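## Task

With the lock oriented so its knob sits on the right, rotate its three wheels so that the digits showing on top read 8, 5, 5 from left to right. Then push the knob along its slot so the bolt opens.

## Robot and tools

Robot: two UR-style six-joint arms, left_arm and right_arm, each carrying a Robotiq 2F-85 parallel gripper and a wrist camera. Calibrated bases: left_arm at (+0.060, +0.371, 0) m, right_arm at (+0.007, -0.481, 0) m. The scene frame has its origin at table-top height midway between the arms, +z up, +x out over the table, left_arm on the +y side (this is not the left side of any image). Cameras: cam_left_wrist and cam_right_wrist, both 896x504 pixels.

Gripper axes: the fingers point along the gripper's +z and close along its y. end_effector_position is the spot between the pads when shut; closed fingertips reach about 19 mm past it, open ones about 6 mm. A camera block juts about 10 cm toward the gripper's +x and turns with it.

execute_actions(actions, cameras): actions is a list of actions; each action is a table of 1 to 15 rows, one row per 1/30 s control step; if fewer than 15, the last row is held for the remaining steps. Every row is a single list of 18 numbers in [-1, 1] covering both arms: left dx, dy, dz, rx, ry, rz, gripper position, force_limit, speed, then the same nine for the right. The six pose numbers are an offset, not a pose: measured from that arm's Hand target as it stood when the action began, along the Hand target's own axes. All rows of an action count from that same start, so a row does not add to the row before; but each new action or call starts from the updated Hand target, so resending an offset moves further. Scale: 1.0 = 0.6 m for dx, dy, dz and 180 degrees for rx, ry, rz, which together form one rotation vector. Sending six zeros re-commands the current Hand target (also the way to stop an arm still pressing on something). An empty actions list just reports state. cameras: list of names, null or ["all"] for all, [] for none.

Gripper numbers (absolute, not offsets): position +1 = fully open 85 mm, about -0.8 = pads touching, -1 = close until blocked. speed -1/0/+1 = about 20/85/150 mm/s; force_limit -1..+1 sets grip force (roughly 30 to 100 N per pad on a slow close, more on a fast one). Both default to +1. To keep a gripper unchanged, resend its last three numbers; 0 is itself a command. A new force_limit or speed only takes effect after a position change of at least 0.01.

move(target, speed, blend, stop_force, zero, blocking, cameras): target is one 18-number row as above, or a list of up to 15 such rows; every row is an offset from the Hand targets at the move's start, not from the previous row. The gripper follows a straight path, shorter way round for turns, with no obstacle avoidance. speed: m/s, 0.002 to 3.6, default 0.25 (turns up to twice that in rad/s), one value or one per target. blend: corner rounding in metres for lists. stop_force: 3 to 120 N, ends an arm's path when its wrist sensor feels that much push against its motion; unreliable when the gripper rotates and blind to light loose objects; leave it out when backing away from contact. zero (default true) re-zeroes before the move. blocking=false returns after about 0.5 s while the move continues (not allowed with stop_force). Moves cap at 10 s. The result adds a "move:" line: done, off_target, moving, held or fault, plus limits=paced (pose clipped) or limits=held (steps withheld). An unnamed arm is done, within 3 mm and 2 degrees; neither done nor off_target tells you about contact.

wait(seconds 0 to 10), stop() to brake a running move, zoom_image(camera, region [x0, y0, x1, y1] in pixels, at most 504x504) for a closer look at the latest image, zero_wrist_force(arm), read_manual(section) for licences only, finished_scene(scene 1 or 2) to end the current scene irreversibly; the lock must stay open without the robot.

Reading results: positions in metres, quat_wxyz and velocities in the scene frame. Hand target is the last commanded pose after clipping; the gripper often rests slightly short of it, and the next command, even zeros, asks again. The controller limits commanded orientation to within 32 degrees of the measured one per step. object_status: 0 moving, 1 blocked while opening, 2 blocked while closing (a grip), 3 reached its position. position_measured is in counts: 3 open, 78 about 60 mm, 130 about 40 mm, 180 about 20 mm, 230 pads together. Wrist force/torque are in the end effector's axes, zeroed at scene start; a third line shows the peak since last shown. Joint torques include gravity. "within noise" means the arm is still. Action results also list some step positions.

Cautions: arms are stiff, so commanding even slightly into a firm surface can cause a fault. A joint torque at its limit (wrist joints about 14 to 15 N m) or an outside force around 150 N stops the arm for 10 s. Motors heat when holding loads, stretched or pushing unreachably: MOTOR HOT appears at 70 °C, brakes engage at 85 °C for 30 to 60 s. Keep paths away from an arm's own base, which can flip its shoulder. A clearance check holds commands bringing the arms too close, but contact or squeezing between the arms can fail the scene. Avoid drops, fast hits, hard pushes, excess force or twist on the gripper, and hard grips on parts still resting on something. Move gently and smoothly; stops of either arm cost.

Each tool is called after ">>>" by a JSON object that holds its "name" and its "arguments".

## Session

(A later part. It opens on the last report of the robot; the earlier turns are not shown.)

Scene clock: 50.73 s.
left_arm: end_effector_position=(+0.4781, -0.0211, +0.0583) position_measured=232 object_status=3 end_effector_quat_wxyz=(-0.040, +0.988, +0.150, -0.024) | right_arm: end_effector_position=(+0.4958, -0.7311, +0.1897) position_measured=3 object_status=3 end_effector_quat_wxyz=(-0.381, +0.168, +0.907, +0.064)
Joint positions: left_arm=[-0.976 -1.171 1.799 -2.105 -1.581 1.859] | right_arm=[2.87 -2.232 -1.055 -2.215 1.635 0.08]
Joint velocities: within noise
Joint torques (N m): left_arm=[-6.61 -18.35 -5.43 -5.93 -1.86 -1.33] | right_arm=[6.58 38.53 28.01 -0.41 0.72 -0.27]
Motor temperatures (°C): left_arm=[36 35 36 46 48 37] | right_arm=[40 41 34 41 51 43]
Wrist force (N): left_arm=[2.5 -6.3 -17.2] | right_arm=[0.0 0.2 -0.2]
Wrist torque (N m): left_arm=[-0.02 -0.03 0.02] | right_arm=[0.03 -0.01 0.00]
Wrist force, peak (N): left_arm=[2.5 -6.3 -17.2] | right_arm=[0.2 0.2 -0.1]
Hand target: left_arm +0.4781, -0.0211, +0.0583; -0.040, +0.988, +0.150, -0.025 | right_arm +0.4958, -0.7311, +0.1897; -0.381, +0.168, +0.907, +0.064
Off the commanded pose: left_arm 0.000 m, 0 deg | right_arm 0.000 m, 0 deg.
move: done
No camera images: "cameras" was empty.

>>> {"name": "move", "arguments": {"target": [-0.00333, 0, 0.000125, 0, 0, 0, -1, -1, 0, 0, 0, 0, 0, 0, 0, 1, 1, 1], "speed": 0.02, "cameras": ["cam_left_wrist"]}}

>>> {"name": "zoom_image", "arguments": {"camera": "cam_left_wrist", "region": [380, 200, 600, 360]}}

Scene clock: 51.73 s.
left_arm: end_effector_position=(+0.4762, -0.0217, +0.0583) position_measured=232 object_status=3 end_effector_quat_wxyz=(-0.040, +0.988, +0.150, -0.024) | right_arm: end_effector_position=(+0.4958, -0.7311, +0.1897) position_measured=3 object_status=3 end_effector_quat_wxyz=(-0.381, +0.168, +0.907, +0.064)
Joint positions: left_arm=[-0.979 -1.172 1.802 -2.106 -1.581 1.856] | right_arm=[2.87 -2.232 -1.055 -2.215 1.635 0.08]
Joint velocities: within noise
Joint torques (N m): left_arm=[-11.38 -29.66 0.27 -5.34 -3.66 -1.46] | right_arm=[6.84 37.75 27.92 -0.43 0.76 -0.16]
Motor temperatures (°C): left_arm=[36 35 36 46 48 37] | right_arm=[40 41 34 41 51 43]
Wrist force (N): left_arm=[7.2 -11.7 -32.9] | right_arm=[0.0 0.1 -0.2]
Wrist torque (N m): left_arm=[0.05 0.03 0.00] | right_arm=[0.01 0.01 0.00]
Wrist force, peak (N): left_arm=[7.2 -11.7 -32.9] | right_arm=[-0.1 0.5 0.0]
Hand target: left_arm +0.4762, -0.0217, +0.0583; -0.040, +0.988, +0.150, -0.025 | right_arm +0.4958, -0.7311, +0.1897; -0.381, +0.168, +0.907, +0.064
Off the commanded pose: left_arm 0.000 m, 0 deg | right_arm 0.000 m, 0 deg.
move: done
camera_calibration:
cam_left_wrist: T_world_to_cam=[[0.252767, -0.962002, -0.103255, -0.123136], [-0.873367, -0.272788, 0.403505, 0.406348], [-0.416339, -0.0118127, -0.909133, 0.380227], [0, 0, 0, 1]] pos_world=[0.544319, -0.00311824, 0.168998]
Images, in order (width x height): cam_left_wrist 896x504.

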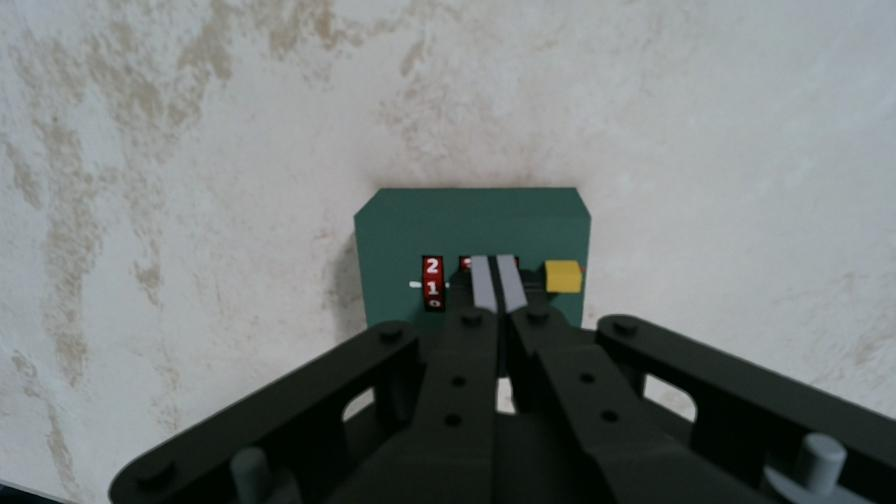

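Scaled by 2.291 from the camera's 896x504 image, which has a finer 1280x720 frame.

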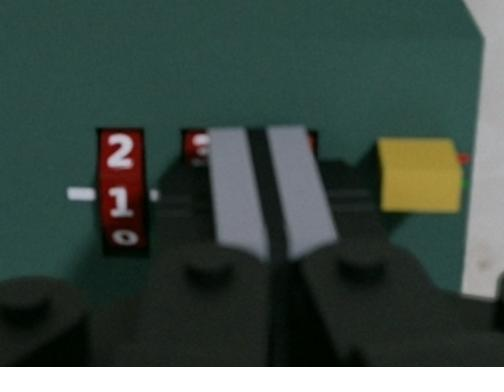

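>>> {"name": "zoom_image", "arguments": {"camera": "cam_left_wrist", "region": [450, 235, 590, 325]}}

Scaled by 3.600 from the camera's 896x504 image, which has a finer 1280x720 frame.

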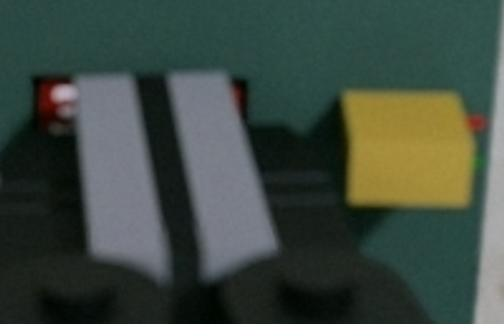

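>>> {"name": "move", "arguments": {"target": [-0.003337, -0.00002, -0.00004, 0, 0, 0, -1, -1, 0, 0, 0, 0, 0, 0, 0, 1, 1, 1], "speed": 0.02, "cameras": []}}

Scene clock: 53.13 s.
left_arm: end_effector_position=(+0.4743, -0.0223, +0.0584) position_measured=232 object_status=3 end_effector_quat_wxyz=(-0.040, +0.988, +0.150, -0.025) | right_arm: end_effector_position=(+0.4958, -0.7311, +0.1897) position_measured=3 object_status=3 end_effector_quat_wxyz=(-0.381, +0.168, +0.907, +0.064)
Joint positions: left_arm=[-0.982 -1.175 1.804 -2.107 -1.582 1.852] | right_arm=[2.87 -2.232 -1.055 -2.215 1.635 0.08]
Joint velocities: within noise
Joint torques (N m): left_arm=[-10.7 -26.77 2.88 -5.89 -2.8 -1.5] | right_arm=[7.3 38.86 28.21 -0.46 0.71 -0.13]
Motor temperatures (°C): left_arm=[36 35 36 46 48 37] | right_arm=[40 41 34 41 51 43]
Wrist force (N): left_arm=[1.0 -13.8 -38.8] | right_arm=[0.0 0.2 -0.2]
Wrist torque (N m): left_arm=[0.06 0.00 0.02] | right_arm=[0.03 0.01 0.00]
Wrist force, peak (N): left_arm=[1.5 -13.9 -39.0] | right_arm=[0.0 0.4 -0.2]
Hand target: left_arm +0.4743, -0.0223, +0.0584; -0.040, +0.988, +0.150, -0.025 | right_arm +0.4958, -0.7311, +0.1897; -0.381, +0.168, +0.907, +0.064
Off the commanded pose: left_arm 0.000 m, 0 deg | right_arm 0.000 m, 0 deg.
move: done
No camera images: "cameras" was empty.

>>> {"name": "move", "arguments": {"target": [-0.00002, -0.00004, -0.0005, 0, 0, 0, -1, -1, 0, 0, 0, 0, 0, 0, 0, 1, 1, 1], "speed": 0.02, "cameras": ["cam_left_wrist"]}}

>>> {"name": "zoom_image", "arguments": {"camera": "cam_left_wrist", "region": [450, 235, 590, 325]}}

Scene clock: 53.97 s.
left_arm: end_effector_position=(+0.4742, -0.0222, +0.0586) position_measured=232 object_status=3 end_effector_quat_wxyz=(-0.040, +0.988, +0.150, -0.025) | right_arm: end_effector_position=(+0.4958, -0.7311, +0.1897) position_measured=3 object_status=3 end_effector_quat_wxyz=(-0.381, +0.168, +0.907, +0.064)
Joint positions: left_arm=[-0.982 -1.175 1.804 -2.106 -1.582 1.852] | right_arm=[2.87 -2.232 -1.055 -2.215 1.635 0.08]
Joint velocities: within noise
Joint torques (N m): left_arm=[-9 -33.91 -26.61 0.89 -0.7 -1.47] | right_arm=[7.58 37.75 28.18 -0.47 0.64 -0.11]
Motor temperatures (°C): left_arm=[36 35 36 46 48 37] | right_arm=[40 41 34 41 51 43]
Wrist force (N): left_arm=[0.6 -8.4 -25.0] | right_arm=[0.0 0.2 0.0]
Wrist torque (N m): left_arm=[0.00 -0.03 0.02] | right_arm=[0.03 0.00 0.00]
Wrist force, peak (N): left_arm=[0.9 -13.9 -39.0] | right_arm=[0.0 0.2 -0.3]
Hand target: left_arm +0.4743, -0.0223, +0.0587; -0.040, +0.988, +0.150, -0.025 | right_arm +0.4958, -0.7311, +0.1897; -0.381, +0.168, +0.907, +0.064
Off the commanded pose: left_arm 0.000 m, 0 deg | right_arm 0.000 m, 0 deg.
move: done
camera_calibration:
cam_left_wrist: T_world_to_cam=[[0.252814, -0.961973, -0.10341, -0.123175], [-0.873314, -0.272895, 0.403548, 0.40428], [-0.416422, -0.011713, -0.909096, 0.379698], [0, 0, 0, 1]] pos_world=[0.542319, -0.00371746, 0.169298]
Images, in order (width x height): cam_left_wrist 896x504.

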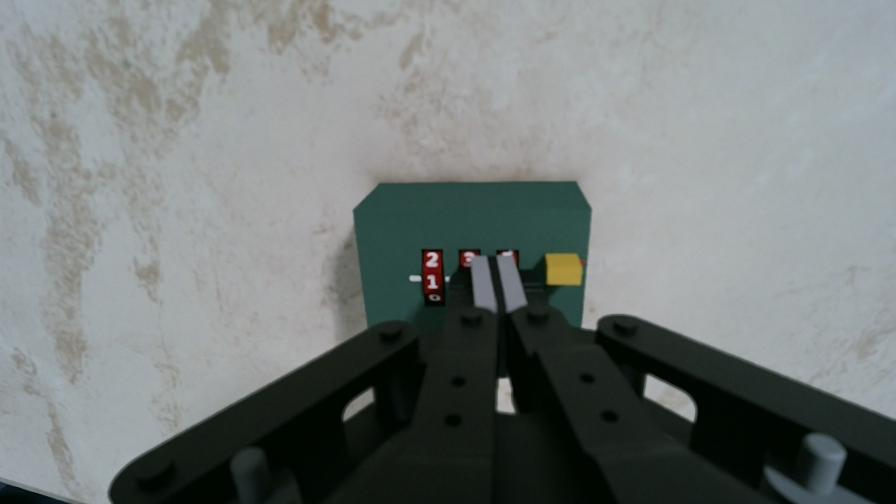

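Scaled by 3.600 from the camera's 896x504 image, which has a finer 1280x720 frame.

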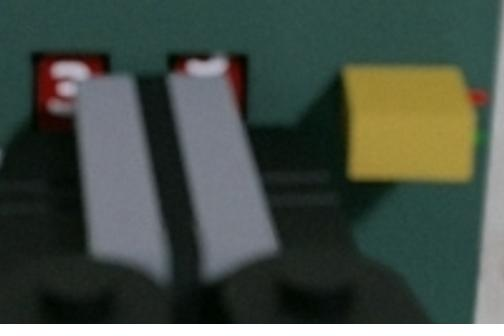

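>>> {"name": "zoom_image", "arguments": {"camera": "cam_left_wrist", "region": [450, 240, 530, 285]}}

Scaled by 6.300 from the camera's 896x504 image, which has a finer 1280x720 frame.

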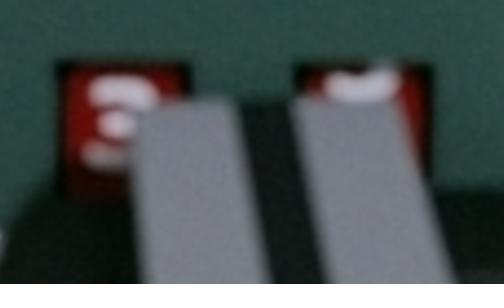

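>>> {"name": "move", "arguments": {"target": [-0.00333, 0, 0.00012, 0, 0, 0, -1, -1, 0, 0, 0, 0, 0, 0, 0, 1, 1, 1], "speed": 0.02, "cameras": []}}

Scene clock: 55.10 s.
left_arm: end_effector_position=(+0.4724, -0.0229, +0.0587) position_measured=232 object_status=3 end_effector_quat_wxyz=(-0.040, +0.988, +0.150, -0.025) | right_arm: end_effector_position=(+0.4958, -0.7311, +0.1897) position_measured=3 object_status=3 end_effector_quat_wxyz=(-0.381, +0.168, +0.907, +0.064)
Joint positions: left_arm=[-0.985 -1.177 1.807 -2.107 -1.582 1.849] | right_arm=[2.87 -2.232 -1.055 -2.215 1.635 0.08]
Joint velocities: within noise
Joint torques (N m): left_arm=[-6.52 -39.2 -6.91 -6.7 -0.64 -1.54] | right_arm=[7.49 38.31 28.1 -0.53 0.7 -0.19]
Motor temperatures (°C): left_arm=[36 35 36 46 48 37] | right_arm=[40 41 34 41 51 43]
Wrist force (N): left_arm=[-2.8 -6.0 -16.4] | right_arm=[0.2 0.2 0.0]
Wrist torque (N m): left_arm=[0.04 -0.11 0.03] | right_arm=[0.03 -0.04 0.00]
Wrist force, peak (N): left_arm=[0.7 -8.2 -24.6] | right_arm=[0.0 0.4 0.0]
Hand target: left_arm +0.4723, -0.0229, +0.0587; -0.040, +0.988, +0.150, -0.025 | right_arm +0.4958, -0.7311, +0.1897; -0.381, +0.168, +0.907, +0.064
Off the commanded pose: left_arm 0.000 m, 0 deg | right_arm 0.000 m, 0 deg.
move: done
No camera images: "cameras" was empty.

>>> {"name": "move", "arguments": {"target": [-0.00333, 0.00001, 0.00029, 0, 0, 0, -1, -1, 0, 0, 0, 0, 0, 0, 0, 1, 1, 1], "speed": 0.02, "cameras": ["cam_left_wrist"]}}

>>> {"name": "zoom_image", "arguments": {"camera": "cam_left_wrist", "region": [400, 225, 540, 315]}}

Scene clock: 55.93 s.
left_arm: end_effector_position=(+0.4705, -0.0234, +0.0586) position_measured=232 object_status=3 end_effector_quat_wxyz=(-0.040, +0.988, +0.150, -0.024) | right_arm: end_effector_position=(+0.4958, -0.7311, +0.1897) position_measured=3 object_status=3 end_effector_quat_wxyz=(-0.381, +0.168, +0.907, +0.064)
Joint positions: left_arm=[-0.989 -1.179 1.81 -2.108 -1.582 1.846] | right_arm=[2.87 -2.232 -1.055 -2.215 1.635 0.08]
Joint velocities: within noise
Joint torques (N m): left_arm=[-10.87 -39.25 -5.98 -6.61 -1.8 -1.71] | right_arm=[7.8 37.96 28.23 -0.42 0.72 -0.03]
Motor temperatures (°C): left_arm=[36 35 36 46 48 37] | right_arm=[40 41 34 41 51 43]
Wrist force (N): left_arm=[3.1 -7.9 -16.1] | right_arm=[-0.1 0.3 0.1]
Wrist torque (N m): left_arm=[0.04 0.12 -0.04] | right_arm=[0.04 0.01 -0.01]
Wrist force, peak (N): left_arm=[3.1 -7.9 -16.1] | right_arm=[0.1 0.3 -0.4]
Hand target: left_arm +0.4704, -0.0235, +0.0586; -0.040, +0.988, +0.150, -0.025 | right_arm +0.4958, -0.7311, +0.1897; -0.381, +0.168, +0.907, +0.064
Off the commanded pose: left_arm 0.000 m, 0 deg | right_arm 0.000 m, 0 deg.
move: done
camera_calibration:
cam_left_wrist: T_world_to_cam=[[0.252851, -0.961975, -0.103294, -0.123338], [-0.873343, -0.27288, 0.403495, 0.400774], [-0.416339, -0.0118133, -0.909133, 0.378106], [0, 0, 0, 1]] pos_world=[0.538619, -0.00481782, 0.169298]
Images, in order (width x height): cam_left_wrist 896x504.

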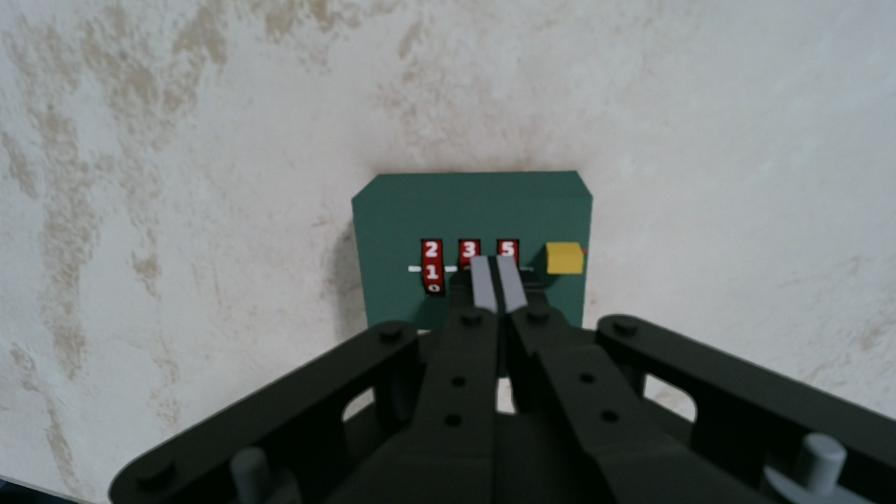

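Scaled by 3.600 from the camera's 896x504 image, which has a finer 1280x720 frame.

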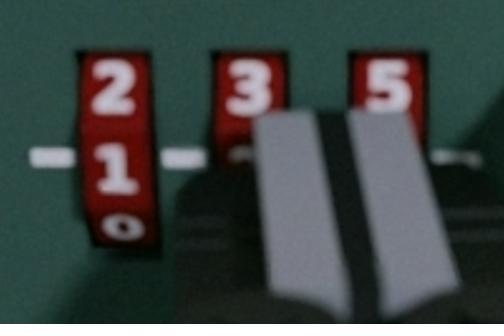

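>>> {"name": "execute_actions", "arguments": {"actions": [], "cameras": ["cam_left_wrist"]}}

Scene clock: 57.23 s.
left_arm: end_effector_position=(+0.4704, -0.0235, +0.0586) position_measured=232 object_status=3 end_effector_quat_wxyz=(-0.040, +0.988, +0.150, -0.025) | right_arm: end_effector_position=(+0.4958, -0.7311, +0.1897) position_measured=3 object_status=3 end_effector_quat_wxyz=(-0.381, +0.168, +0.907, +0.064)
Joint positions: left_arm=[-0.989 -1.179 1.81 -2.108 -1.582 1.846] | right_arm=[2.87 -2.232 -1.055 -2.215 1.635 0.08]
Joint velocities: within noise
Joint torques (N m): left_arm=[-11.35 -36.89 -7.03 -6.43 -2.11 -1.6] | right_arm=[7.59 37.98 28.06 -0.58 0.64 0.02]
Motor temperatures (°C): left_arm=[36 35 36 46 48 37] | right_arm=[40 41 34 41 51 43]
Wrist force (N): left_arm=[3.6 -8.8 -17.3] | right_arm=[0.0 0.1 -0.2]
Wrist torque (N m): left_arm=[0.03 0.15 -0.04] | right_arm=[0.02 0.00 0.00]
Wrist force, peak (N): left_arm=[3.8 -8.9 -17.6] | right_arm=[0.1 0.5 -0.3]
Hand target: left_arm +0.4704, -0.0235, +0.0586; -0.040, +0.988, +0.150, -0.025 | right_arm +0.4958, -0.7311, +0.1897; -0.381, +0.168, +0.907, +0.064
Tool commands: left_gripper/position=-1.0 left_gripper/force_limit=-1.0 left_gripper/speed=+0.0 right_gripper/position=+1.0 right_gripper/force_limit=+1.0 right_gripper/speed=+1.0
Off the commanded pose: left_arm 0.000 m, 0 deg | right_arm 0.000 m, 0 deg.
camera_calibration:
cam_left_wrist: T_world_to_cam=[[0.252789, -0.961995, -0.103265, -0.12338], [-0.873361, -0.272812, 0.403502, 0.400668], [-0.416339, -0.0118128, -0.909133, 0.378063], [0, 0, 0, 1]] pos_world=[0.538519, -0.00491813, 0.169298]
Images, in order (width x height): cam_left_wrist 896x504.

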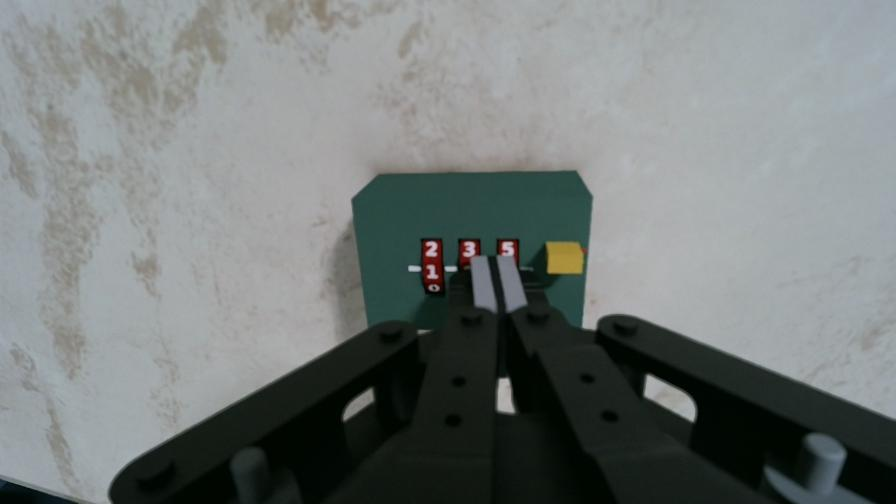

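>>> {"name": "move", "arguments": {"target": [[-0.000247, -0.00059, -0.006647, 0, 0, 0, -1, -1, 0, 0, 0, 0, 0, 0, 0, 1, 1, 1], [0.015913, -0.00057, -0.007252, 0, 0, 0, -1, -1, 0, 0, 0, 0, 0, 0, 0, 1, 1, 1], [0.016074, -0.000187, -0.002932, 0, 0, 0, -1, -1, 0, 0, 0, 0, 0, 0, 0, 1, 1, 1]], "speed": [0.03, 0.04, 0.02], "cameras": ["cam_left_wrist"]}}

>>> {"name": "move", "arguments": {"target": [0.000185, 0.000443, 0.004985, 0, 0, 0, -1, -1, 0, 0, 0, 0, 0, 0, 0, 1, 1, 1], "speed": 0.003, "stop_force": 4, "cameras": ["cam_left_wrist"]}}

Scene clock: 58.47 s.
left_arm: end_effector_position=(+0.4797, -0.0207, +0.0601) position_measured=232 object_status=3 end_effector_quat_wxyz=(-0.040, +0.988, +0.150, -0.024) | right_arm: end_effector_position=(+0.4958, -0.7311, +0.1897) position_measured=3 object_status=3 end_effector_quat_wxyz=(-0.381, +0.168, +0.907, +0.064)
Joint positions: left_arm=[-0.973 -1.171 1.794 -2.1 -1.581 1.861] | right_arm=[2.87 -2.232 -1.055 -2.215 1.635 0.08]
Joint velocities: within noise
Joint torques (N m): left_arm=[10.68 -27.29 -30.56 -6.36 0.97 1.33] | right_arm=[8.18 38.21 27.92 -0.51 0.68 0.01]
Motor temperatures (°C): left_arm=[36 35 36 46 48 37] | right_arm=[40 41 34 41 51 43]
Wrist force (N): left_arm=[0.2 -1.1 0.3] | right_arm=[0.2 0.2 0.0]
Wrist torque (N m): left_arm=[-0.17 -0.04 0.01] | right_arm=[0.03 -0.02 0.00]
Wrist force, peak (N): left_arm=[3.6 -8.7 -17.6] | right_arm=[0.0 0.4 -0.1]
Hand target: left_arm +0.4797, -0.0206, +0.0600; -0.040, +0.988, +0.150, -0.025 | right_arm +0.4958, -0.7311, +0.1897; -0.381, +0.168, +0.907, +0.064
Off the commanded pose: left_arm 0.000 m, 0 deg | right_arm 0.000 m, 0 deg.
move: done
camera_calibration:
cam_left_wrist: T_world_to_cam=[[0.252767, -0.962002, -0.103255, -0.122872], [-0.873367, -0.272788, 0.403505, 0.408952], [-0.416339, -0.0118127, -0.909133, 0.383332], [0, 0, 0, 1]] pos_world=[0.547819, -0.00211824, 0.170798]
Images, in order (width x height): cam_left_wrist 896x504.

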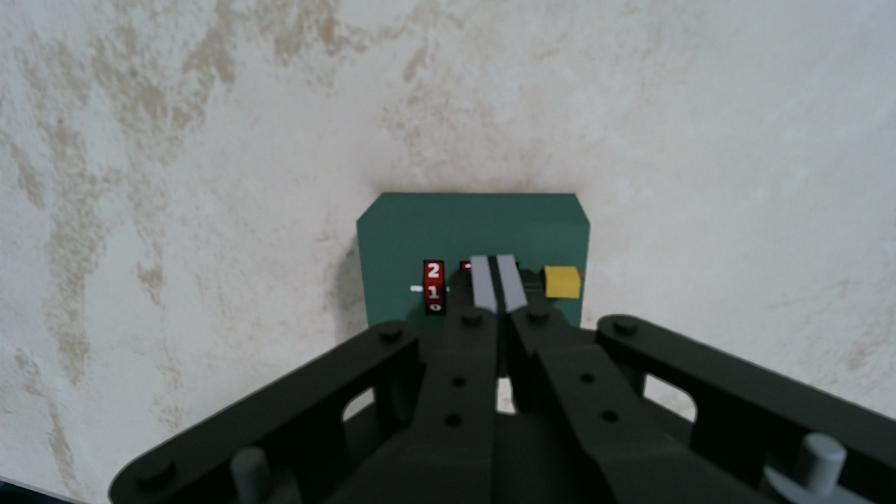

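Scene clock: 59.63 s.
left_arm: end_effector_position=(+0.4797, -0.0206, +0.0584) position_measured=232 object_status=3 end_effector_quat_wxyz=(-0.040, +0.988, +0.150, -0.025) | right_arm: end_effector_position=(+0.4958, -0.7311, +0.1897) position_measured=3 object_status=3 end_effector_quat_wxyz=(-0.381, +0.168, +0.907, +0.064)
Joint positions: left_arm=[-0.973 -1.169 1.796 -2.104 -1.581 1.862] | right_arm=[2.87 -2.232 -1.055 -2.215 1.635 0.08]
Joint velocities: within noise
Joint torques (N m): left_arm=[7.57 -42.6 -20.08 0.61 1.01 1.28] | right_arm=[8 38.04 28.49 -0.4 0.75 -0.01]
Motor temperatures (°C): left_arm=[36 35 36 46 48 37] | right_arm=[40 41 34 41 51 43]
Wrist force (N): left_arm=[0.7 -3.9 -7.4] | right_arm=[0.1 0.1 0.0]
Wrist torque (N m): left_arm=[-0.15 -0.05 0.02] | right_arm=[0.01 -0.02 0.00]
Wrist force, peak (N): left_arm=[0.9 -4.0 -7.5] | right_arm=[0.1 0.4 0.0]
Hand target: left_arm +0.4797, -0.0206, +0.0585; -0.040, +0.988, +0.150, -0.024 (not the last commanded pose) | right_arm +0.4958, -0.7311, +0.1897; -0.381, +0.168, +0.907, +0.064
Off the commanded pose: left_arm 0.001 m, 0 deg | right_arm 0.000 m, 0 deg.
move: contact (left_arm)
camera_calibration:
cam_left_wrist: T_world_to_cam=[[0.252873, -0.961969, -0.103304, -0.122991], [-0.873337, -0.272904, 0.403492, 0.40961], [-0.416339, -0.0118135, -0.909133, 0.381878], [0, 0, 0, 1]] pos_world=[0.547819, -0.00201771, 0.169198]
Images, in order (width x height): cam_left_wrist 896x504.

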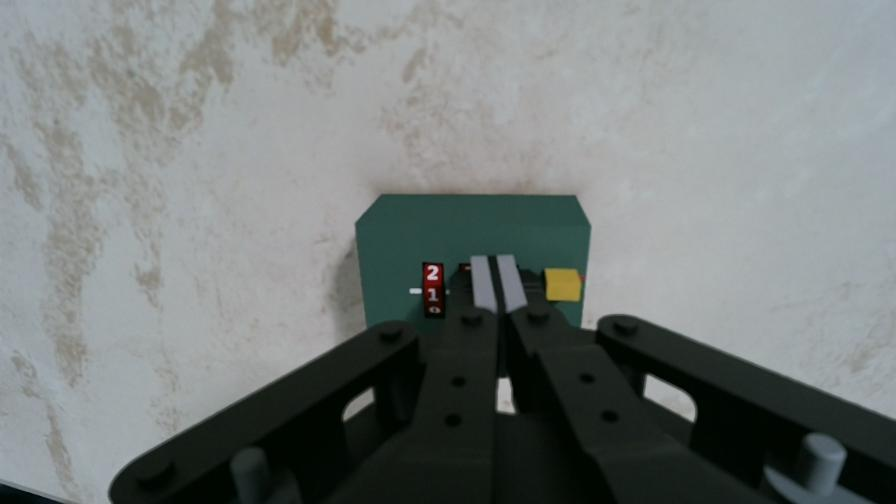

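>>> {"name": "move", "arguments": {"target": [[0.0000123, 0.0000295, 0.000332, 0, 0, 0, -1, -1, 0, 0, 0, 0, 0, 0, 0, 1, 1, 1], [-0.003328, 0.000004, 0.000208, 0, 0, 0, -1, -1, 0, 0, 0, 0, 0, 0, 0, 1, 1, 1], [-0.006668, -0.0000214, 0.0000832, 0, 0, 0, -1, -1, 0, 0, 0, 0, 0, 0, 0, 1, 1, 1], [-0.010005, -0.0000395, 0.0000417, 0, 0, 0, -1, -1, 0, 0, 0, 0, 0, 0, 0, 1, 1, 1], [-0.013336, -0.0000428, 0.0001663, 0, 0, 0, -1, -1, 0, 0, 0, 0, 0, 0, 0, 1, 1, 1], [-0.016661, -0.0000314, 0.000457, 0, 0, 0, -1, -1, 0, 0, 0, 0, 0, 0, 0, 1, 1, 1]], "speed": 0.015, "cameras": ["cam_left_wrist"]}}

>>> {"name": "zoom_image", "arguments": {"camera": "cam_left_wrist", "region": [380, 200, 600, 330]}}

Scene clock: 61.33 s.
left_arm: end_effector_position=(+0.4703, -0.0235, +0.0586) position_measured=232 object_status=3 end_effector_quat_wxyz=(-0.040, +0.988, +0.150, -0.024) | right_arm: end_effector_position=(+0.4958, -0.7311, +0.1897) position_measured=3 object_status=3 end_effector_quat_wxyz=(-0.381, +0.168, +0.907, +0.064)
Joint positions: left_arm=[-0.989 -1.179 1.81 -2.108 -1.582 1.845] | right_arm=[2.87 -2.232 -1.055 -2.215 1.635 0.08]
Joint velocities: within noise
Joint torques (N m): left_arm=[-9.48 -39.21 -5.54 -5.82 -2.08 -1.97] | right_arm=[8.99 38.04 28.46 -0.5 0.66 0.09]
Motor temperatures (°C): left_arm=[36 35 36 46 48 37] | right_arm=[40 41 34 41 51 43]
Wrist force (N): left_arm=[4.6 -6.3 -15.2] | right_arm=[0.1 0.2 -0.1]
Wrist torque (N m): left_arm=[-0.12 0.16 -0.04] | right_arm=[0.03 -0.01 0.00]
Wrist force, peak (N): left_arm=[0.6 -4.5 -17.2] | right_arm=[0.2 0.4 -0.2]
Hand target: left_arm +0.4702, -0.0236, +0.0586; -0.040, +0.988, +0.150, -0.024 | right_arm +0.4958, -0.7311, +0.1897; -0.381, +0.168, +0.907, +0.064
Off the commanded pose: left_arm 0.000 m, 0 deg | right_arm 0.000 m, 0 deg.
move: done
camera_calibration:
cam_left_wrist: T_world_to_cam=[[0.252786, -0.961999, -0.103237, -0.123348], [-0.873401, -0.272798, 0.403424, 0.400575], [-0.416256, -0.0118131, -0.909171, 0.378075], [0, 0, 0, 1]] pos_world=[0.53842, -0.00491819, 0.169399]
Images, in order (width x height): cam_left_wrist 896x504.

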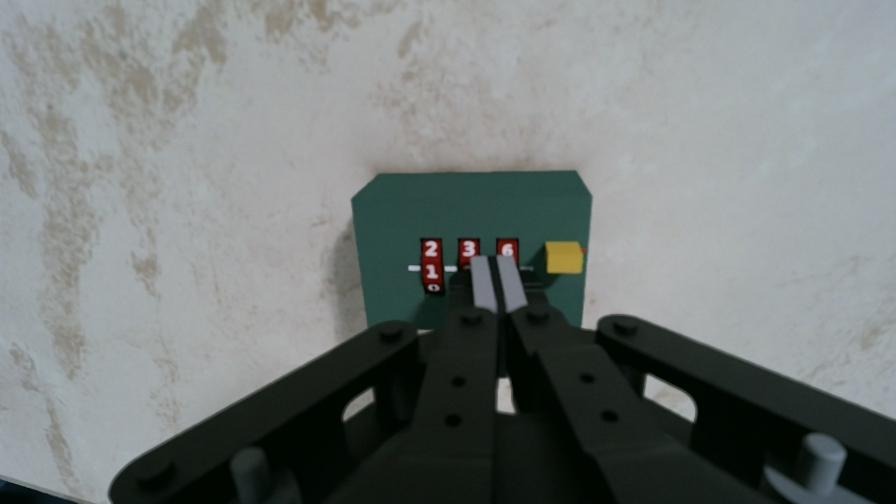

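Scaled by 2.291 from the camera's 896x504 image, which has a finer 1280x720 frame.

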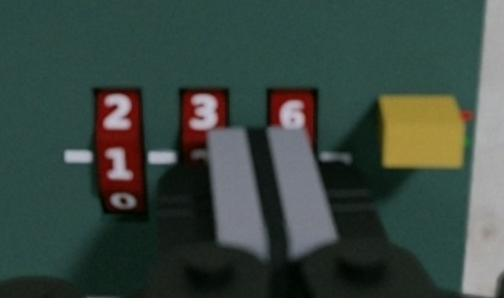

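>>> {"name": "move", "arguments": {"target": [[-0.000247, -0.00059, -0.006647, 0, 0, 0, -1, -1, 0, 0, 0, 0, 0, 0, 0, 1, 1, 1], [0.016525, -0.021917, -0.005385, 0, 0, 0, -1, -1, 0, 0, 0, 0, 0, 0, 0, 1, 1, 1], [0.016685, -0.021533, -0.001065, 0, 0, 0, -1, -1, 0, 0, 0, 0, 0, 0, 0, 1, 1, 1]], "speed": [0.03, 0.04, 0.02], "cameras": ["cam_left_wrist"]}}

>>> {"name": "zoom_image", "arguments": {"camera": "cam_left_wrist", "region": [380, 200, 600, 330]}}

>>> {"name": "move", "arguments": {"target": [0.000185, 0.000443, 0.004985, 0, 0, 0, -1, -1, 0, 0, 0, 0, 0, 0, 0, 1, 1, 1], "speed": 0.003, "stop_force": 4, "cameras": ["cam_left_wrist"]}}

Scene clock: 62.90 s.
left_arm: end_effector_position=(+0.4759, -0.0084, +0.0601) position_measured=232 object_status=3 end_effector_quat_wxyz=(-0.040, +0.988, +0.150, -0.024) | right_arm: end_effector_position=(+0.4958, -0.7311, +0.1897) position_measured=3 object_status=3 end_effector_quat_wxyz=(-0.381, +0.168, +0.907, +0.064)
Joint positions: left_arm=[-0.966 -1.194 1.828 -2.111 -1.58 1.868] | right_arm=[2.87 -2.232 -1.055 -2.215 1.635 0.08]
Joint velocities: within noise
Joint torques (N m): left_arm=[9.96 -26.21 -10.57 -7.07 0.98 1.57] | right_arm=[8.64 38.83 29.39 -0.47 0.75 0.12]
Motor temperatures (°C): left_arm=[36 35 36 46 48 37] | right_arm=[40 41 34 41 51 43]
Wrist force (N): left_arm=[0.1 -0.9 0.3] | right_arm=[0.0 0.2 -0.2]
Wrist torque (N m): left_arm=[-0.14 -0.01 0.01] | right_arm=[0.03 -0.01 0.00]
Wrist force, peak (N): left_arm=[5.2 -7.3 -17.6] | right_arm=[-0.1 0.2 -0.4]
Hand target: left_arm +0.4760, -0.0083, +0.0600; -0.040, +0.988, +0.150, -0.024 | right_arm +0.4958, -0.7311, +0.1897; -0.381, +0.168, +0.907, +0.064
Off the commanded pose: left_arm 0.000 m, 0 deg | right_arm 0.000 m, 0 deg.
move: done
camera_calibration:
cam_left_wrist: T_world_to_cam=[[0.252806, -0.962001, -0.103168, -0.110106], [-0.873356, -0.272787, 0.40353, 0.408937], [-0.416339, -0.0119127, -0.909131, 0.381987], [0, 0, 0, 1]] pos_world=[0.544019, 0.0101815, 0.170898]
Images, in order (width x height): cam_left_wrist 896x504.

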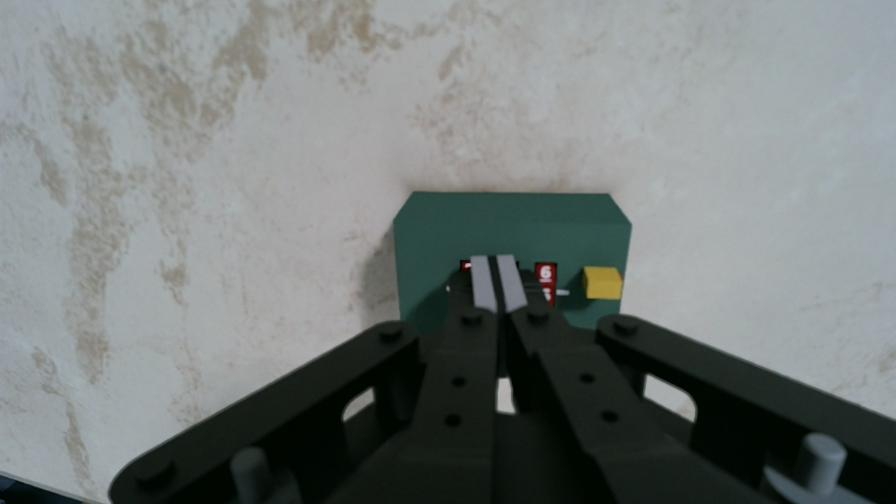

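Scaled by 2.291 from the camera's 896x504 image, which has a finer 1280x720 frame.

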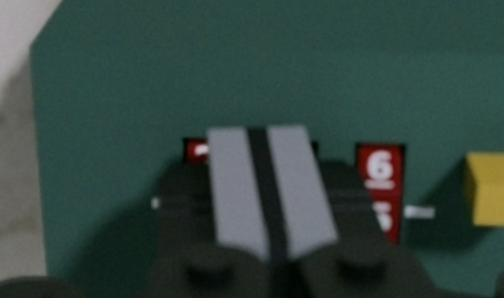

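Scene clock: 64.07 s.
left_arm: end_effector_position=(+0.4760, -0.0083, +0.0584) position_measured=232 object_status=3 end_effector_quat_wxyz=(-0.040, +0.988, +0.150, -0.024) | right_arm: end_effector_position=(+0.4958, -0.7311, +0.1897) position_measured=3 object_status=3 end_effector_quat_wxyz=(-0.381, +0.168, +0.907, +0.064)
Joint positions: left_arm=[-0.966 -1.191 1.83 -2.115 -1.58 1.868] | right_arm=[2.87 -2.232 -1.055 -2.215 1.635 0.08]
Joint velocities: within noise
Joint torques (N m): left_arm=[8.28 -41.8 -17.81 0.57 0.99 1.57] | right_arm=[8.97 38.5 28.61 -0.48 0.66 0.17]
Motor temperatures (°C): left_arm=[36 35 36 46 48 37] | right_arm=[40 41 34 41 51 43]
Wrist force (N): left_arm=[0.3 -4.2 -7.8] | right_arm=[-0.1 0.3 0.0]
Wrist torque (N m): left_arm=[-0.14 -0.04 0.02] | right_arm=[0.04 0.01 0.00]
Wrist force, peak (N): left_arm=[0.5 -4.2 -7.9] | right_arm=[0.0 0.4 -0.2]
Hand target: left_arm +0.4760, -0.0083, +0.0585; -0.040, +0.988, +0.150, -0.024 (not the last commanded pose) | right_arm +0.4958, -0.7311, +0.1897; -0.381, +0.168, +0.907, +0.064
Off the commanded pose: left_arm 0.001 m, 0 deg | right_arm 0.000 m, 0 deg.
move: contact (left_arm)
camera_calibration:
cam_left_wrist: T_world_to_cam=[[0.252767, -0.962002, -0.103255, -0.110184], [-0.873367, -0.272788, 0.403505, 0.409789], [-0.416339, -0.0118127, -0.909133, 0.380392], [0, 0, 0, 1]] pos_world=[0.544119, 0.0102818, 0.169098]
Images, in order (width x height): cam_left_wrist 896x504.

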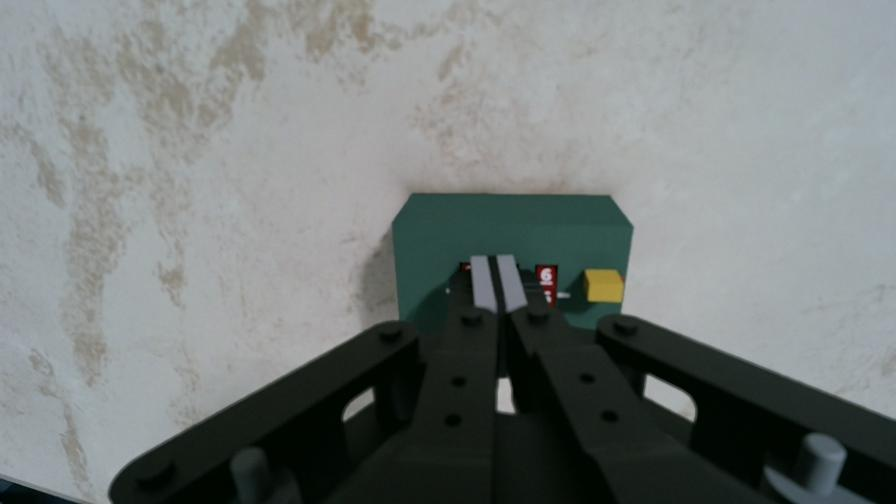

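>>> {"name": "move", "arguments": {"target": [[0.0000123, 0.0000295, 0.000332, 0, 0, 0, -1, -1, 0, 0, 0, 0, 0, 0, 0, 1, 1, 1], [-0.003328, 0.000004, 0.000208, 0, 0, 0, -1, -1, 0, 0, 0, 0, 0, 0, 0, 1, 1, 1], [-0.006668, -0.0000214, 0.0000832, 0, 0, 0, -1, -1, 0, 0, 0, 0, 0, 0, 0, 1, 1, 1], [-0.010005, -0.0000395, 0.0000417, 0, 0, 0, -1, -1, 0, 0, 0, 0, 0, 0, 0, 1, 1, 1], [-0.013336, -0.0000428, 0.0001663, 0, 0, 0, -1, -1, 0, 0, 0, 0, 0, 0, 0, 1, 1, 1], [-0.016661, -0.0000314, 0.000457, 0, 0, 0, -1, -1, 0, 0, 0, 0, 0, 0, 0, 1, 1, 1]], "speed": 0.015, "cameras": ["cam_left_wrist"]}}

>>> {"name": "zoom_image", "arguments": {"camera": "cam_left_wrist", "region": [380, 200, 600, 330]}}

Scene clock: 65.20 s.
left_arm: end_effector_position=(+0.4666, -0.0112, +0.0586) position_measured=232 object_status=3 end_effector_quat_wxyz=(-0.040, +0.988, +0.150, -0.024) | right_arm: end_effector_position=(+0.4958, -0.7311, +0.1897) position_measured=3 object_status=3 end_effector_quat_wxyz=(-0.381, +0.168, +0.907, +0.064)
Joint positions: left_arm=[-0.983 -1.202 1.844 -2.12 -1.582 1.851] | right_arm=[2.87 -2.232 -1.055 -2.215 1.635 0.08]
Joint velocities: within noise
Joint torques (N m): left_arm=[-11.49 -37.41 -3.58 -5.71 -2.33 -1.4] | right_arm=[8.54 38.22 29 -0.43 0.75 0.18]
Motor temperatures (°C): left_arm=[36 35 36 46 48 37] | right_arm=[40 41 34 41 51 43]
Wrist force (N): left_arm=[5.4 -7.2 -17.7] | right_arm=[0.1 0.1 -0.2]
Wrist torque (N m): left_arm=[-0.11 0.13 -0.05] | right_arm=[0.01 -0.01 0.00]
Wrist force, peak (N): left_arm=[5.4 -7.2 -17.7] | right_arm=[0.0 0.4 -0.1]
Hand target: left_arm +0.4664, -0.0113, +0.0586; -0.040, +0.988, +0.150, -0.024 | right_arm +0.4958, -0.7311, +0.1897; -0.381, +0.168, +0.907, +0.064
Off the commanded pose: left_arm 0.000 m, 0 deg | right_arm 0.000 m, 0 deg.
move: done
camera_calibration:
cam_left_wrist: T_world_to_cam=[[0.25283, -0.961998, -0.103139, -0.11062], [-0.873407, -0.272798, 0.403413, 0.400704], [-0.416219, -0.0119123, -0.909187, 0.376663], [0, 0, 0, 1]] pos_world=[0.53472, 0.00738151, 0.169399]
Images, in order (width x height): cam_left_wrist 896x504.

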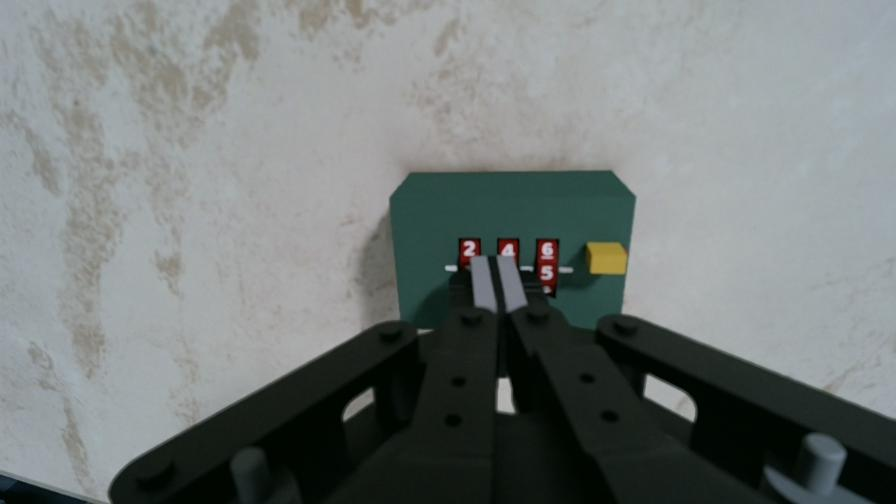

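Scaled by 2.291 from the camera's 896x504 image, which has a finer 1280x720 frame.

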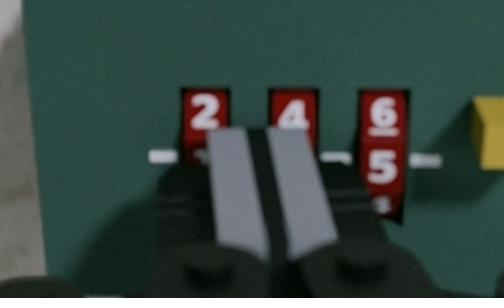

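>>> {"name": "move", "arguments": {"target": [[-0.000247, -0.00059, -0.006647, 0, 0, 0, -1, -1, 0, 0, 0, 0, 0, 0, 0, 1, 1, 1], [0.016408, -0.000573, -0.00727, 0, 0, 0, -1, -1, 0, 0, 0, 0, 0, 0, 0, 1, 1, 1], [0.016581, -0.00016, -0.002617, 0, 0, 0, -1, -1, 0, 0, 0, 0, 0, 0, 0, 1, 1, 1], [0.016674, 0.000061, -0.000125, 0, 0, 0, -1, -1, 0, 0, 0, 0, 0, 0, 0, 1, 1, 1], [0.009993, 0.00001, -0.000374, 0, 0, 0, -1, -1, 0, 0, 0, 0, 0, 0, 0, 1, 1, 1], [0.003325, -0.0000114, -0.000291, 0, 0, 0, -1, -1, 0, 0, 0, 0, 0, 0, 0, 1, 1, 1], [0, 0, 0, 0, 0, 0, -1, -1, 0, 0, 0, 0, 0, 0, 0, 1, 1, 1], [-0.000247, -0.00059, -0.006647, 0, 0, 0, -1, -1, 0, 0, 0, 0, 0, 0, 0, 1, 1, 1], [0.016408, -0.000573, -0.00727, 0, 0, 0, -1, -1, 0, 0, 0, 0, 0, 0, 0, 1, 1, 1], [0.016581, -0.00016, -0.002617, 0, 0, 0, -1, -1, 0, 0, 0, 0, 0, 0, 0, 1, 1, 1], [0.016674, 0.000061, -0.000125, 0, 0, 0, -1, -1, 0, 0, 0, 0, 0, 0, 0, 1, 1, 1], [0.009993, 0.00001, -0.000374, 0, 0, 0, -1, -1, 0, 0, 0, 0, 0, 0, 0, 1, 1, 1], [0.003325, -0.0000114, -0.000291, 0, 0, 0, -1, -1, 0, 0, 0, 0, 0, 0, 0, 1, 1, 1], [0, 0, 0, 0, 0, 0, -1, -1, 0, 0, 0, 0, 0, 0, 0, 1, 1, 1]], "speed": [0.03, 0.04, 0.03, 0.006, 0.015, 0.015, 0.015, 0.03, 0.04, 0.03, 0.006, 0.015, 0.015, 0.015], "cameras": ["cam_left_wrist"]}}

>>> {"name": "zoom_image", "arguments": {"camera": "cam_left_wrist", "region": [380, 200, 600, 330]}}

Scene clock: 69.03 s.
left_arm: end_effector_position=(+0.4666, -0.0112, +0.0586) position_measured=232 object_status=3 end_effector_quat_wxyz=(-0.040, +0.988, +0.150, -0.024) | right_arm: end_effector_position=(+0.4958, -0.7311, +0.1897) position_measured=3 object_status=3 end_effector_quat_wxyz=(-0.381, +0.168, +0.907, +0.064)
Joint positions: left_arm=[-0.983 -1.202 1.844 -2.12 -1.582 1.851] | right_arm=[2.87 -2.232 -1.055 -2.215 1.635 0.08]
Joint velocities: within noise
Joint torques (N m): left_arm=[-11.16 -37.52 -5.23 -6.37 -2.67 -1.47] | right_arm=[8.74 38.49 29.26 -0.35 0.73 0.33]
Motor temperatures (°C): left_arm=[36 35 36 46 48 37] | right_arm=[40 41 34 41 51 43]
Wrist force (N): left_arm=[5.4 -8.6 -18.3] | right_arm=[0.1 0.3 -0.2]
Wrist torque (N m): left_arm=[-0.07 0.16 -0.06] | right_arm=[0.06 -0.02 0.00]
Wrist force, peak (N): left_arm=[5.7 -8.4 -21.0] | right_arm=[0.2 0.4 -0.2]
Hand target: left_arm +0.4664, -0.0113, +0.0586; -0.040, +0.988, +0.150, -0.024 | right_arm +0.4958, -0.7311, +0.1897; -0.381, +0.168, +0.907, +0.064
Off the commanded pose: left_arm 0.000 m, 0 deg | right_arm 0.000 m, 0 deg.
move: done
camera_calibration:
cam_left_wrist: T_world_to_cam=[[0.25279, -0.961999, -0.103227, -0.110594], [-0.873418, -0.272799, 0.403388, 0.400755], [-0.416219, -0.0118123, -0.909188, 0.376572], [0, 0, 0, 1]] pos_world=[0.53472, 0.00738181, 0.169299]
Images, in order (width x height): cam_left_wrist 896x504.

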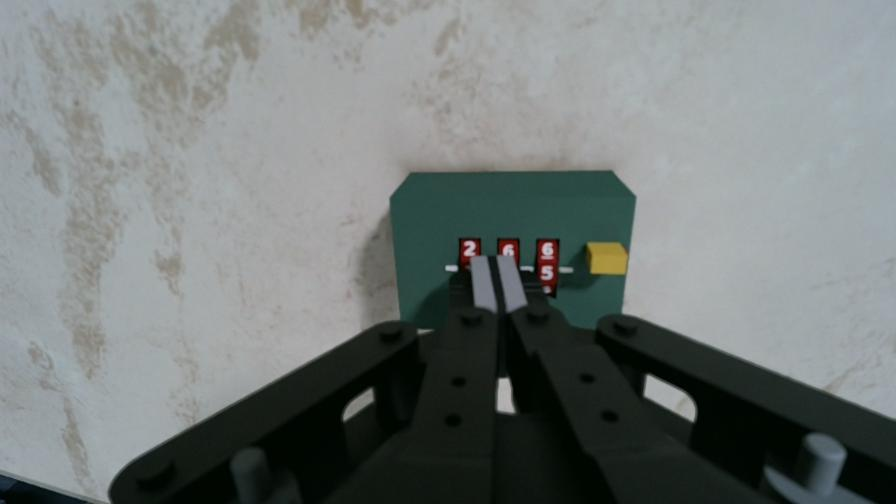

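Scaled by 2.291 from the camera's 896x504 image, which has a finer 1280x720 frame.

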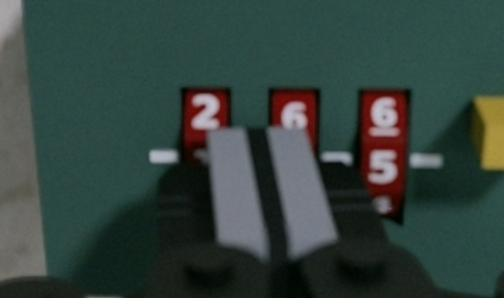

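>>> {"name": "move", "arguments": {"target": [[-0.000247, -0.00059, -0.006647, 0, 0, 0, -1, -1, 0, 0, 0, 0, 0, 0, 0, 1, 1, 1], [0.016515, -0.021863, -0.005393, 0, 0, 0, -1, -1, 0, 0, 0, 0, 0, 0, 0, 1, 1, 1], [0.016688, -0.02145, -0.00074, 0, 0, 0, -1, -1, 0, 0, 0, 0, 0, 0, 0, 1, 1, 1], [0.016781, -0.021229, 0.001752, 0, 0, 0, -1, -1, 0, 0, 0, 0, 0, 0, 0, 1, 1, 1], [0.0101, -0.02128, 0.001503, 0, 0, 0, -1, -1, 0, 0, 0, 0, 0, 0, 0, 1, 1, 1], [0.003432, -0.0213014, 0.001586, 0, 0, 0, -1, -1, 0, 0, 0, 0, 0, 0, 0, 1, 1, 1], [0.000107, -0.02129, 0.001877, 0, 0, 0, -1, -1, 0, 0, 0, 0, 0, 0, 0, 1, 1, 1]], "speed": [0.03, 0.05, 0.03, 0.006, 0.015, 0.015, 0.015], "cameras": ["cam_left_wrist"]}}

>>> {"name": "zoom_image", "arguments": {"camera": "cam_left_wrist", "region": [380, 200, 600, 330]}}

Scene clock: 71.63 s.
left_arm: end_effector_position=(+0.4628, +0.0010, +0.0586) position_measured=232 object_status=3 end_effector_quat_wxyz=(-0.040, +0.988, +0.150, -0.024) | right_arm: end_effector_position=(+0.4958, -0.7311, +0.1897) position_measured=3 object_status=3 end_effector_quat_wxyz=(-0.381, +0.168, +0.907, +0.064)
Joint positions: left_arm=[-0.976 -1.224 1.877 -2.13 -1.581 1.858] | right_arm=[2.87 -2.232 -1.055 -2.215 1.635 0.08]
Joint velocities: within noise
Joint torques (N m): left_arm=[-10.94 -35.65 -5.64 -6.07 -2.44 -1.43] | right_arm=[8.98 38.42 29.26 -0.51 0.7 0.42]
Motor temperatures (°C): left_arm=[36 35 36 46 48 37] | right_arm=[40 41 34 41 51 43]
Wrist force (N): left_arm=[5.1 -7.5 -16.7] | right_arm=[0.0 0.2 -0.1]
Wrist torque (N m): left_arm=[-0.11 0.15 -0.07] | right_arm=[0.04 0.00 0.00]
Wrist force, peak (N): left_arm=[6.0 -9.9 -21.2] | right_arm=[0.0 0.4 -0.3]
Hand target: left_arm +0.4626, +0.0010, +0.0586; -0.040, +0.988, +0.150, -0.024 | right_arm +0.4958, -0.7311, +0.1897; -0.381, +0.168, +0.907, +0.064
Off the commanded pose: left_arm 0.000 m, 0 deg | right_arm 0.000 m, 0 deg.
move: done
camera_calibration:
cam_left_wrist: T_world_to_cam=[[0.25279, -0.961999, -0.103227, -0.0978975], [-0.873418, -0.272799, 0.403388, 0.400764], [-0.416219, -0.0118123, -0.909188, 0.375135], [0, 0, 0, 1]] pos_world=[0.53092, 0.0195818, 0.169299]
Images, in order (width x height): cam_left_wrist 896x504.

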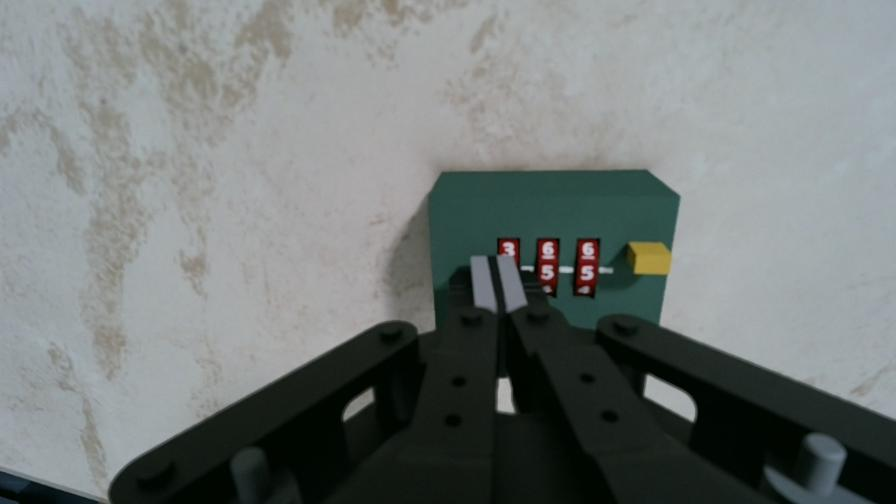

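Scaled by 2.291 from the camera's 896x504 image, which has a finer 1280x720 frame.

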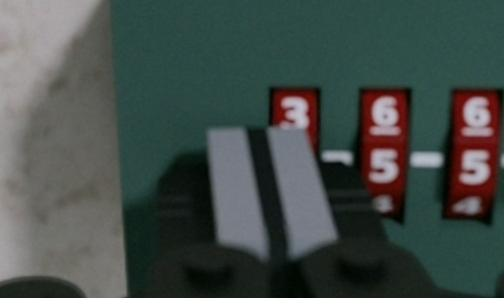

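>>> {"name": "move", "arguments": {"target": [[-0.000216, -0.000516, -0.005816, 0, 0, 0, -1, -1, 0, 0, 0, 0, 0, 0, 0, 1, 1, 1], [0.016439, -0.0005, -0.006439, 0, 0, 0, -1, -1, 0, 0, 0, 0, 0, 0, 0, 1, 1, 1], [0.016674, 0.000061, -0.000125, 0, 0, 0, -1, -1, 0, 0, 0, 0, 0, 0, 0, 1, 1, 1], [0.009993, 0.00001, -0.000374, 0, 0, 0, -1, -1, 0, 0, 0, 0, 0, 0, 0, 1, 1, 1], [0, 0, 0, 0, 0, 0, -1, -1, 0, 0, 0, 0, 0, 0, 0, 1, 1, 1], [-0.000216, -0.000516, -0.005816, 0, 0, 0, -1, -1, 0, 0, 0, 0, 0, 0, 0, 1, 1, 1], [0.016439, -0.0005, -0.006439, 0, 0, 0, -1, -1, 0, 0, 0, 0, 0, 0, 0, 1, 1, 1], [0.016674, 0.000061, -0.000125, 0, 0, 0, -1, -1, 0, 0, 0, 0, 0, 0, 0, 1, 1, 1], [0.009993, 0.00001, -0.000374, 0, 0, 0, -1, -1, 0, 0, 0, 0, 0, 0, 0, 1, 1, 1], [0, 0, 0, 0, 0, 0, -1, -1, 0, 0, 0, 0, 0, 0, 0, 1, 1, 1], [-0.000216, -0.000516, -0.005816, 0, 0, 0, -1, -1, 0, 0, 0, 0, 0, 0, 0, 1, 1, 1], [0.016439, -0.0005, -0.006439, 0, 0, 0, -1, -1, 0, 0, 0, 0, 0, 0, 0, 1, 1, 1], [0.016674, 0.000061, -0.000125, 0, 0, 0, -1, -1, 0, 0, 0, 0, 0, 0, 0, 1, 1, 1], [0.009993, 0.00001, -0.000374, 0, 0, 0, -1, -1, 0, 0, 0, 0, 0, 0, 0, 1, 1, 1], [0, 0, 0, 0, 0, 0, -1, -1, 0, 0, 0, 0, 0, 0, 0, 1, 1, 1]], "speed": [0.04, 0.05, 0.01, 0.015, 0.015, 0.04, 0.05, 0.01, 0.015, 0.015, 0.04, 0.05, 0.01, 0.015, 0.015], "cameras": ["cam_left_wrist"]}}

>>> {"name": "zoom_image", "arguments": {"camera": "cam_left_wrist", "region": [380, 200, 600, 330]}}

Scene clock: 76.73 s.
left_arm: end_effector_position=(+0.4628, +0.0010, +0.0586) position_measured=232 object_status=3 end_effector_quat_wxyz=(-0.040, +0.988, +0.150, -0.024) | right_arm: end_effector_position=(+0.4958, -0.7311, +0.1897) position_measured=3 object_status=3 end_effector_quat_wxyz=(-0.381, +0.168, +0.907, +0.064)
Joint positions: left_arm=[-0.976 -1.224 1.877 -2.13 -1.581 1.858] | right_arm=[2.87 -2.232 -1.055 -2.215 1.635 0.08]
Joint velocities: within noise
Joint torques (N m): left_arm=[-12 -37.23 -4.26 -6.4 -2.72 -1.45] | right_arm=[8.63 38.29 29.62 -0.37 0.73 0.4]
Motor temperatures (°C): left_arm=[36 35 36 46 48 37] | right_arm=[40 41 34 41 51 43]
Wrist force (N): left_arm=[5.0 -9.1 -18.1] | right_arm=[0.1 0.2 -0.2]
Wrist torque (N m): left_arm=[-0.08 0.18 -0.08] | right_arm=[0.03 -0.02 0.00]
Wrist force, peak (N): left_arm=[-1.2 -8.3 -23.0] | right_arm=[-0.1 0.4 0.0]
Hand target: left_arm +0.4626, +0.0010, +0.0586; -0.040, +0.988, +0.150, -0.024 | right_arm +0.4958, -0.7311, +0.1897; -0.381, +0.168, +0.907, +0.064
Off the commanded pose: left_arm 0.000 m, 0 deg | right_arm 0.000 m, 0 deg.
move: done
camera_calibration:
cam_left_wrist: T_world_to_cam=[[0.252875, -0.961972, -0.103265, -0.0979359], [-0.873394, -0.272891, 0.403378, 0.400754], [-0.416219, -0.0118129, -0.909188, 0.375134], [0, 0, 0, 1]] pos_world=[0.53092, 0.0195822, 0.169299]
Images, in order (width x height): cam_left_wrist 896x504.

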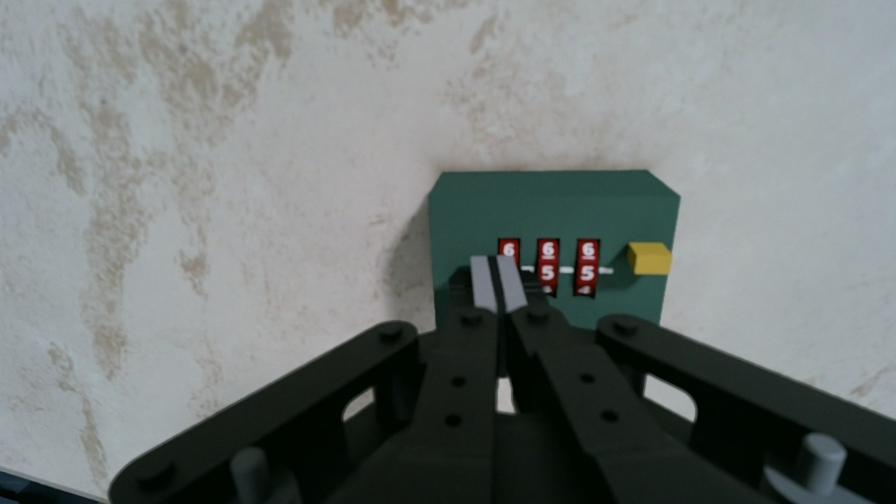

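Scaled by 2.291 from the camera's 896x504 image, which has a finer 1280x720 frame.

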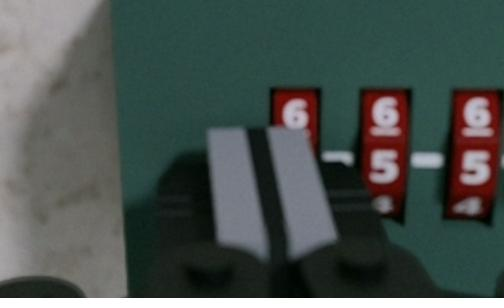

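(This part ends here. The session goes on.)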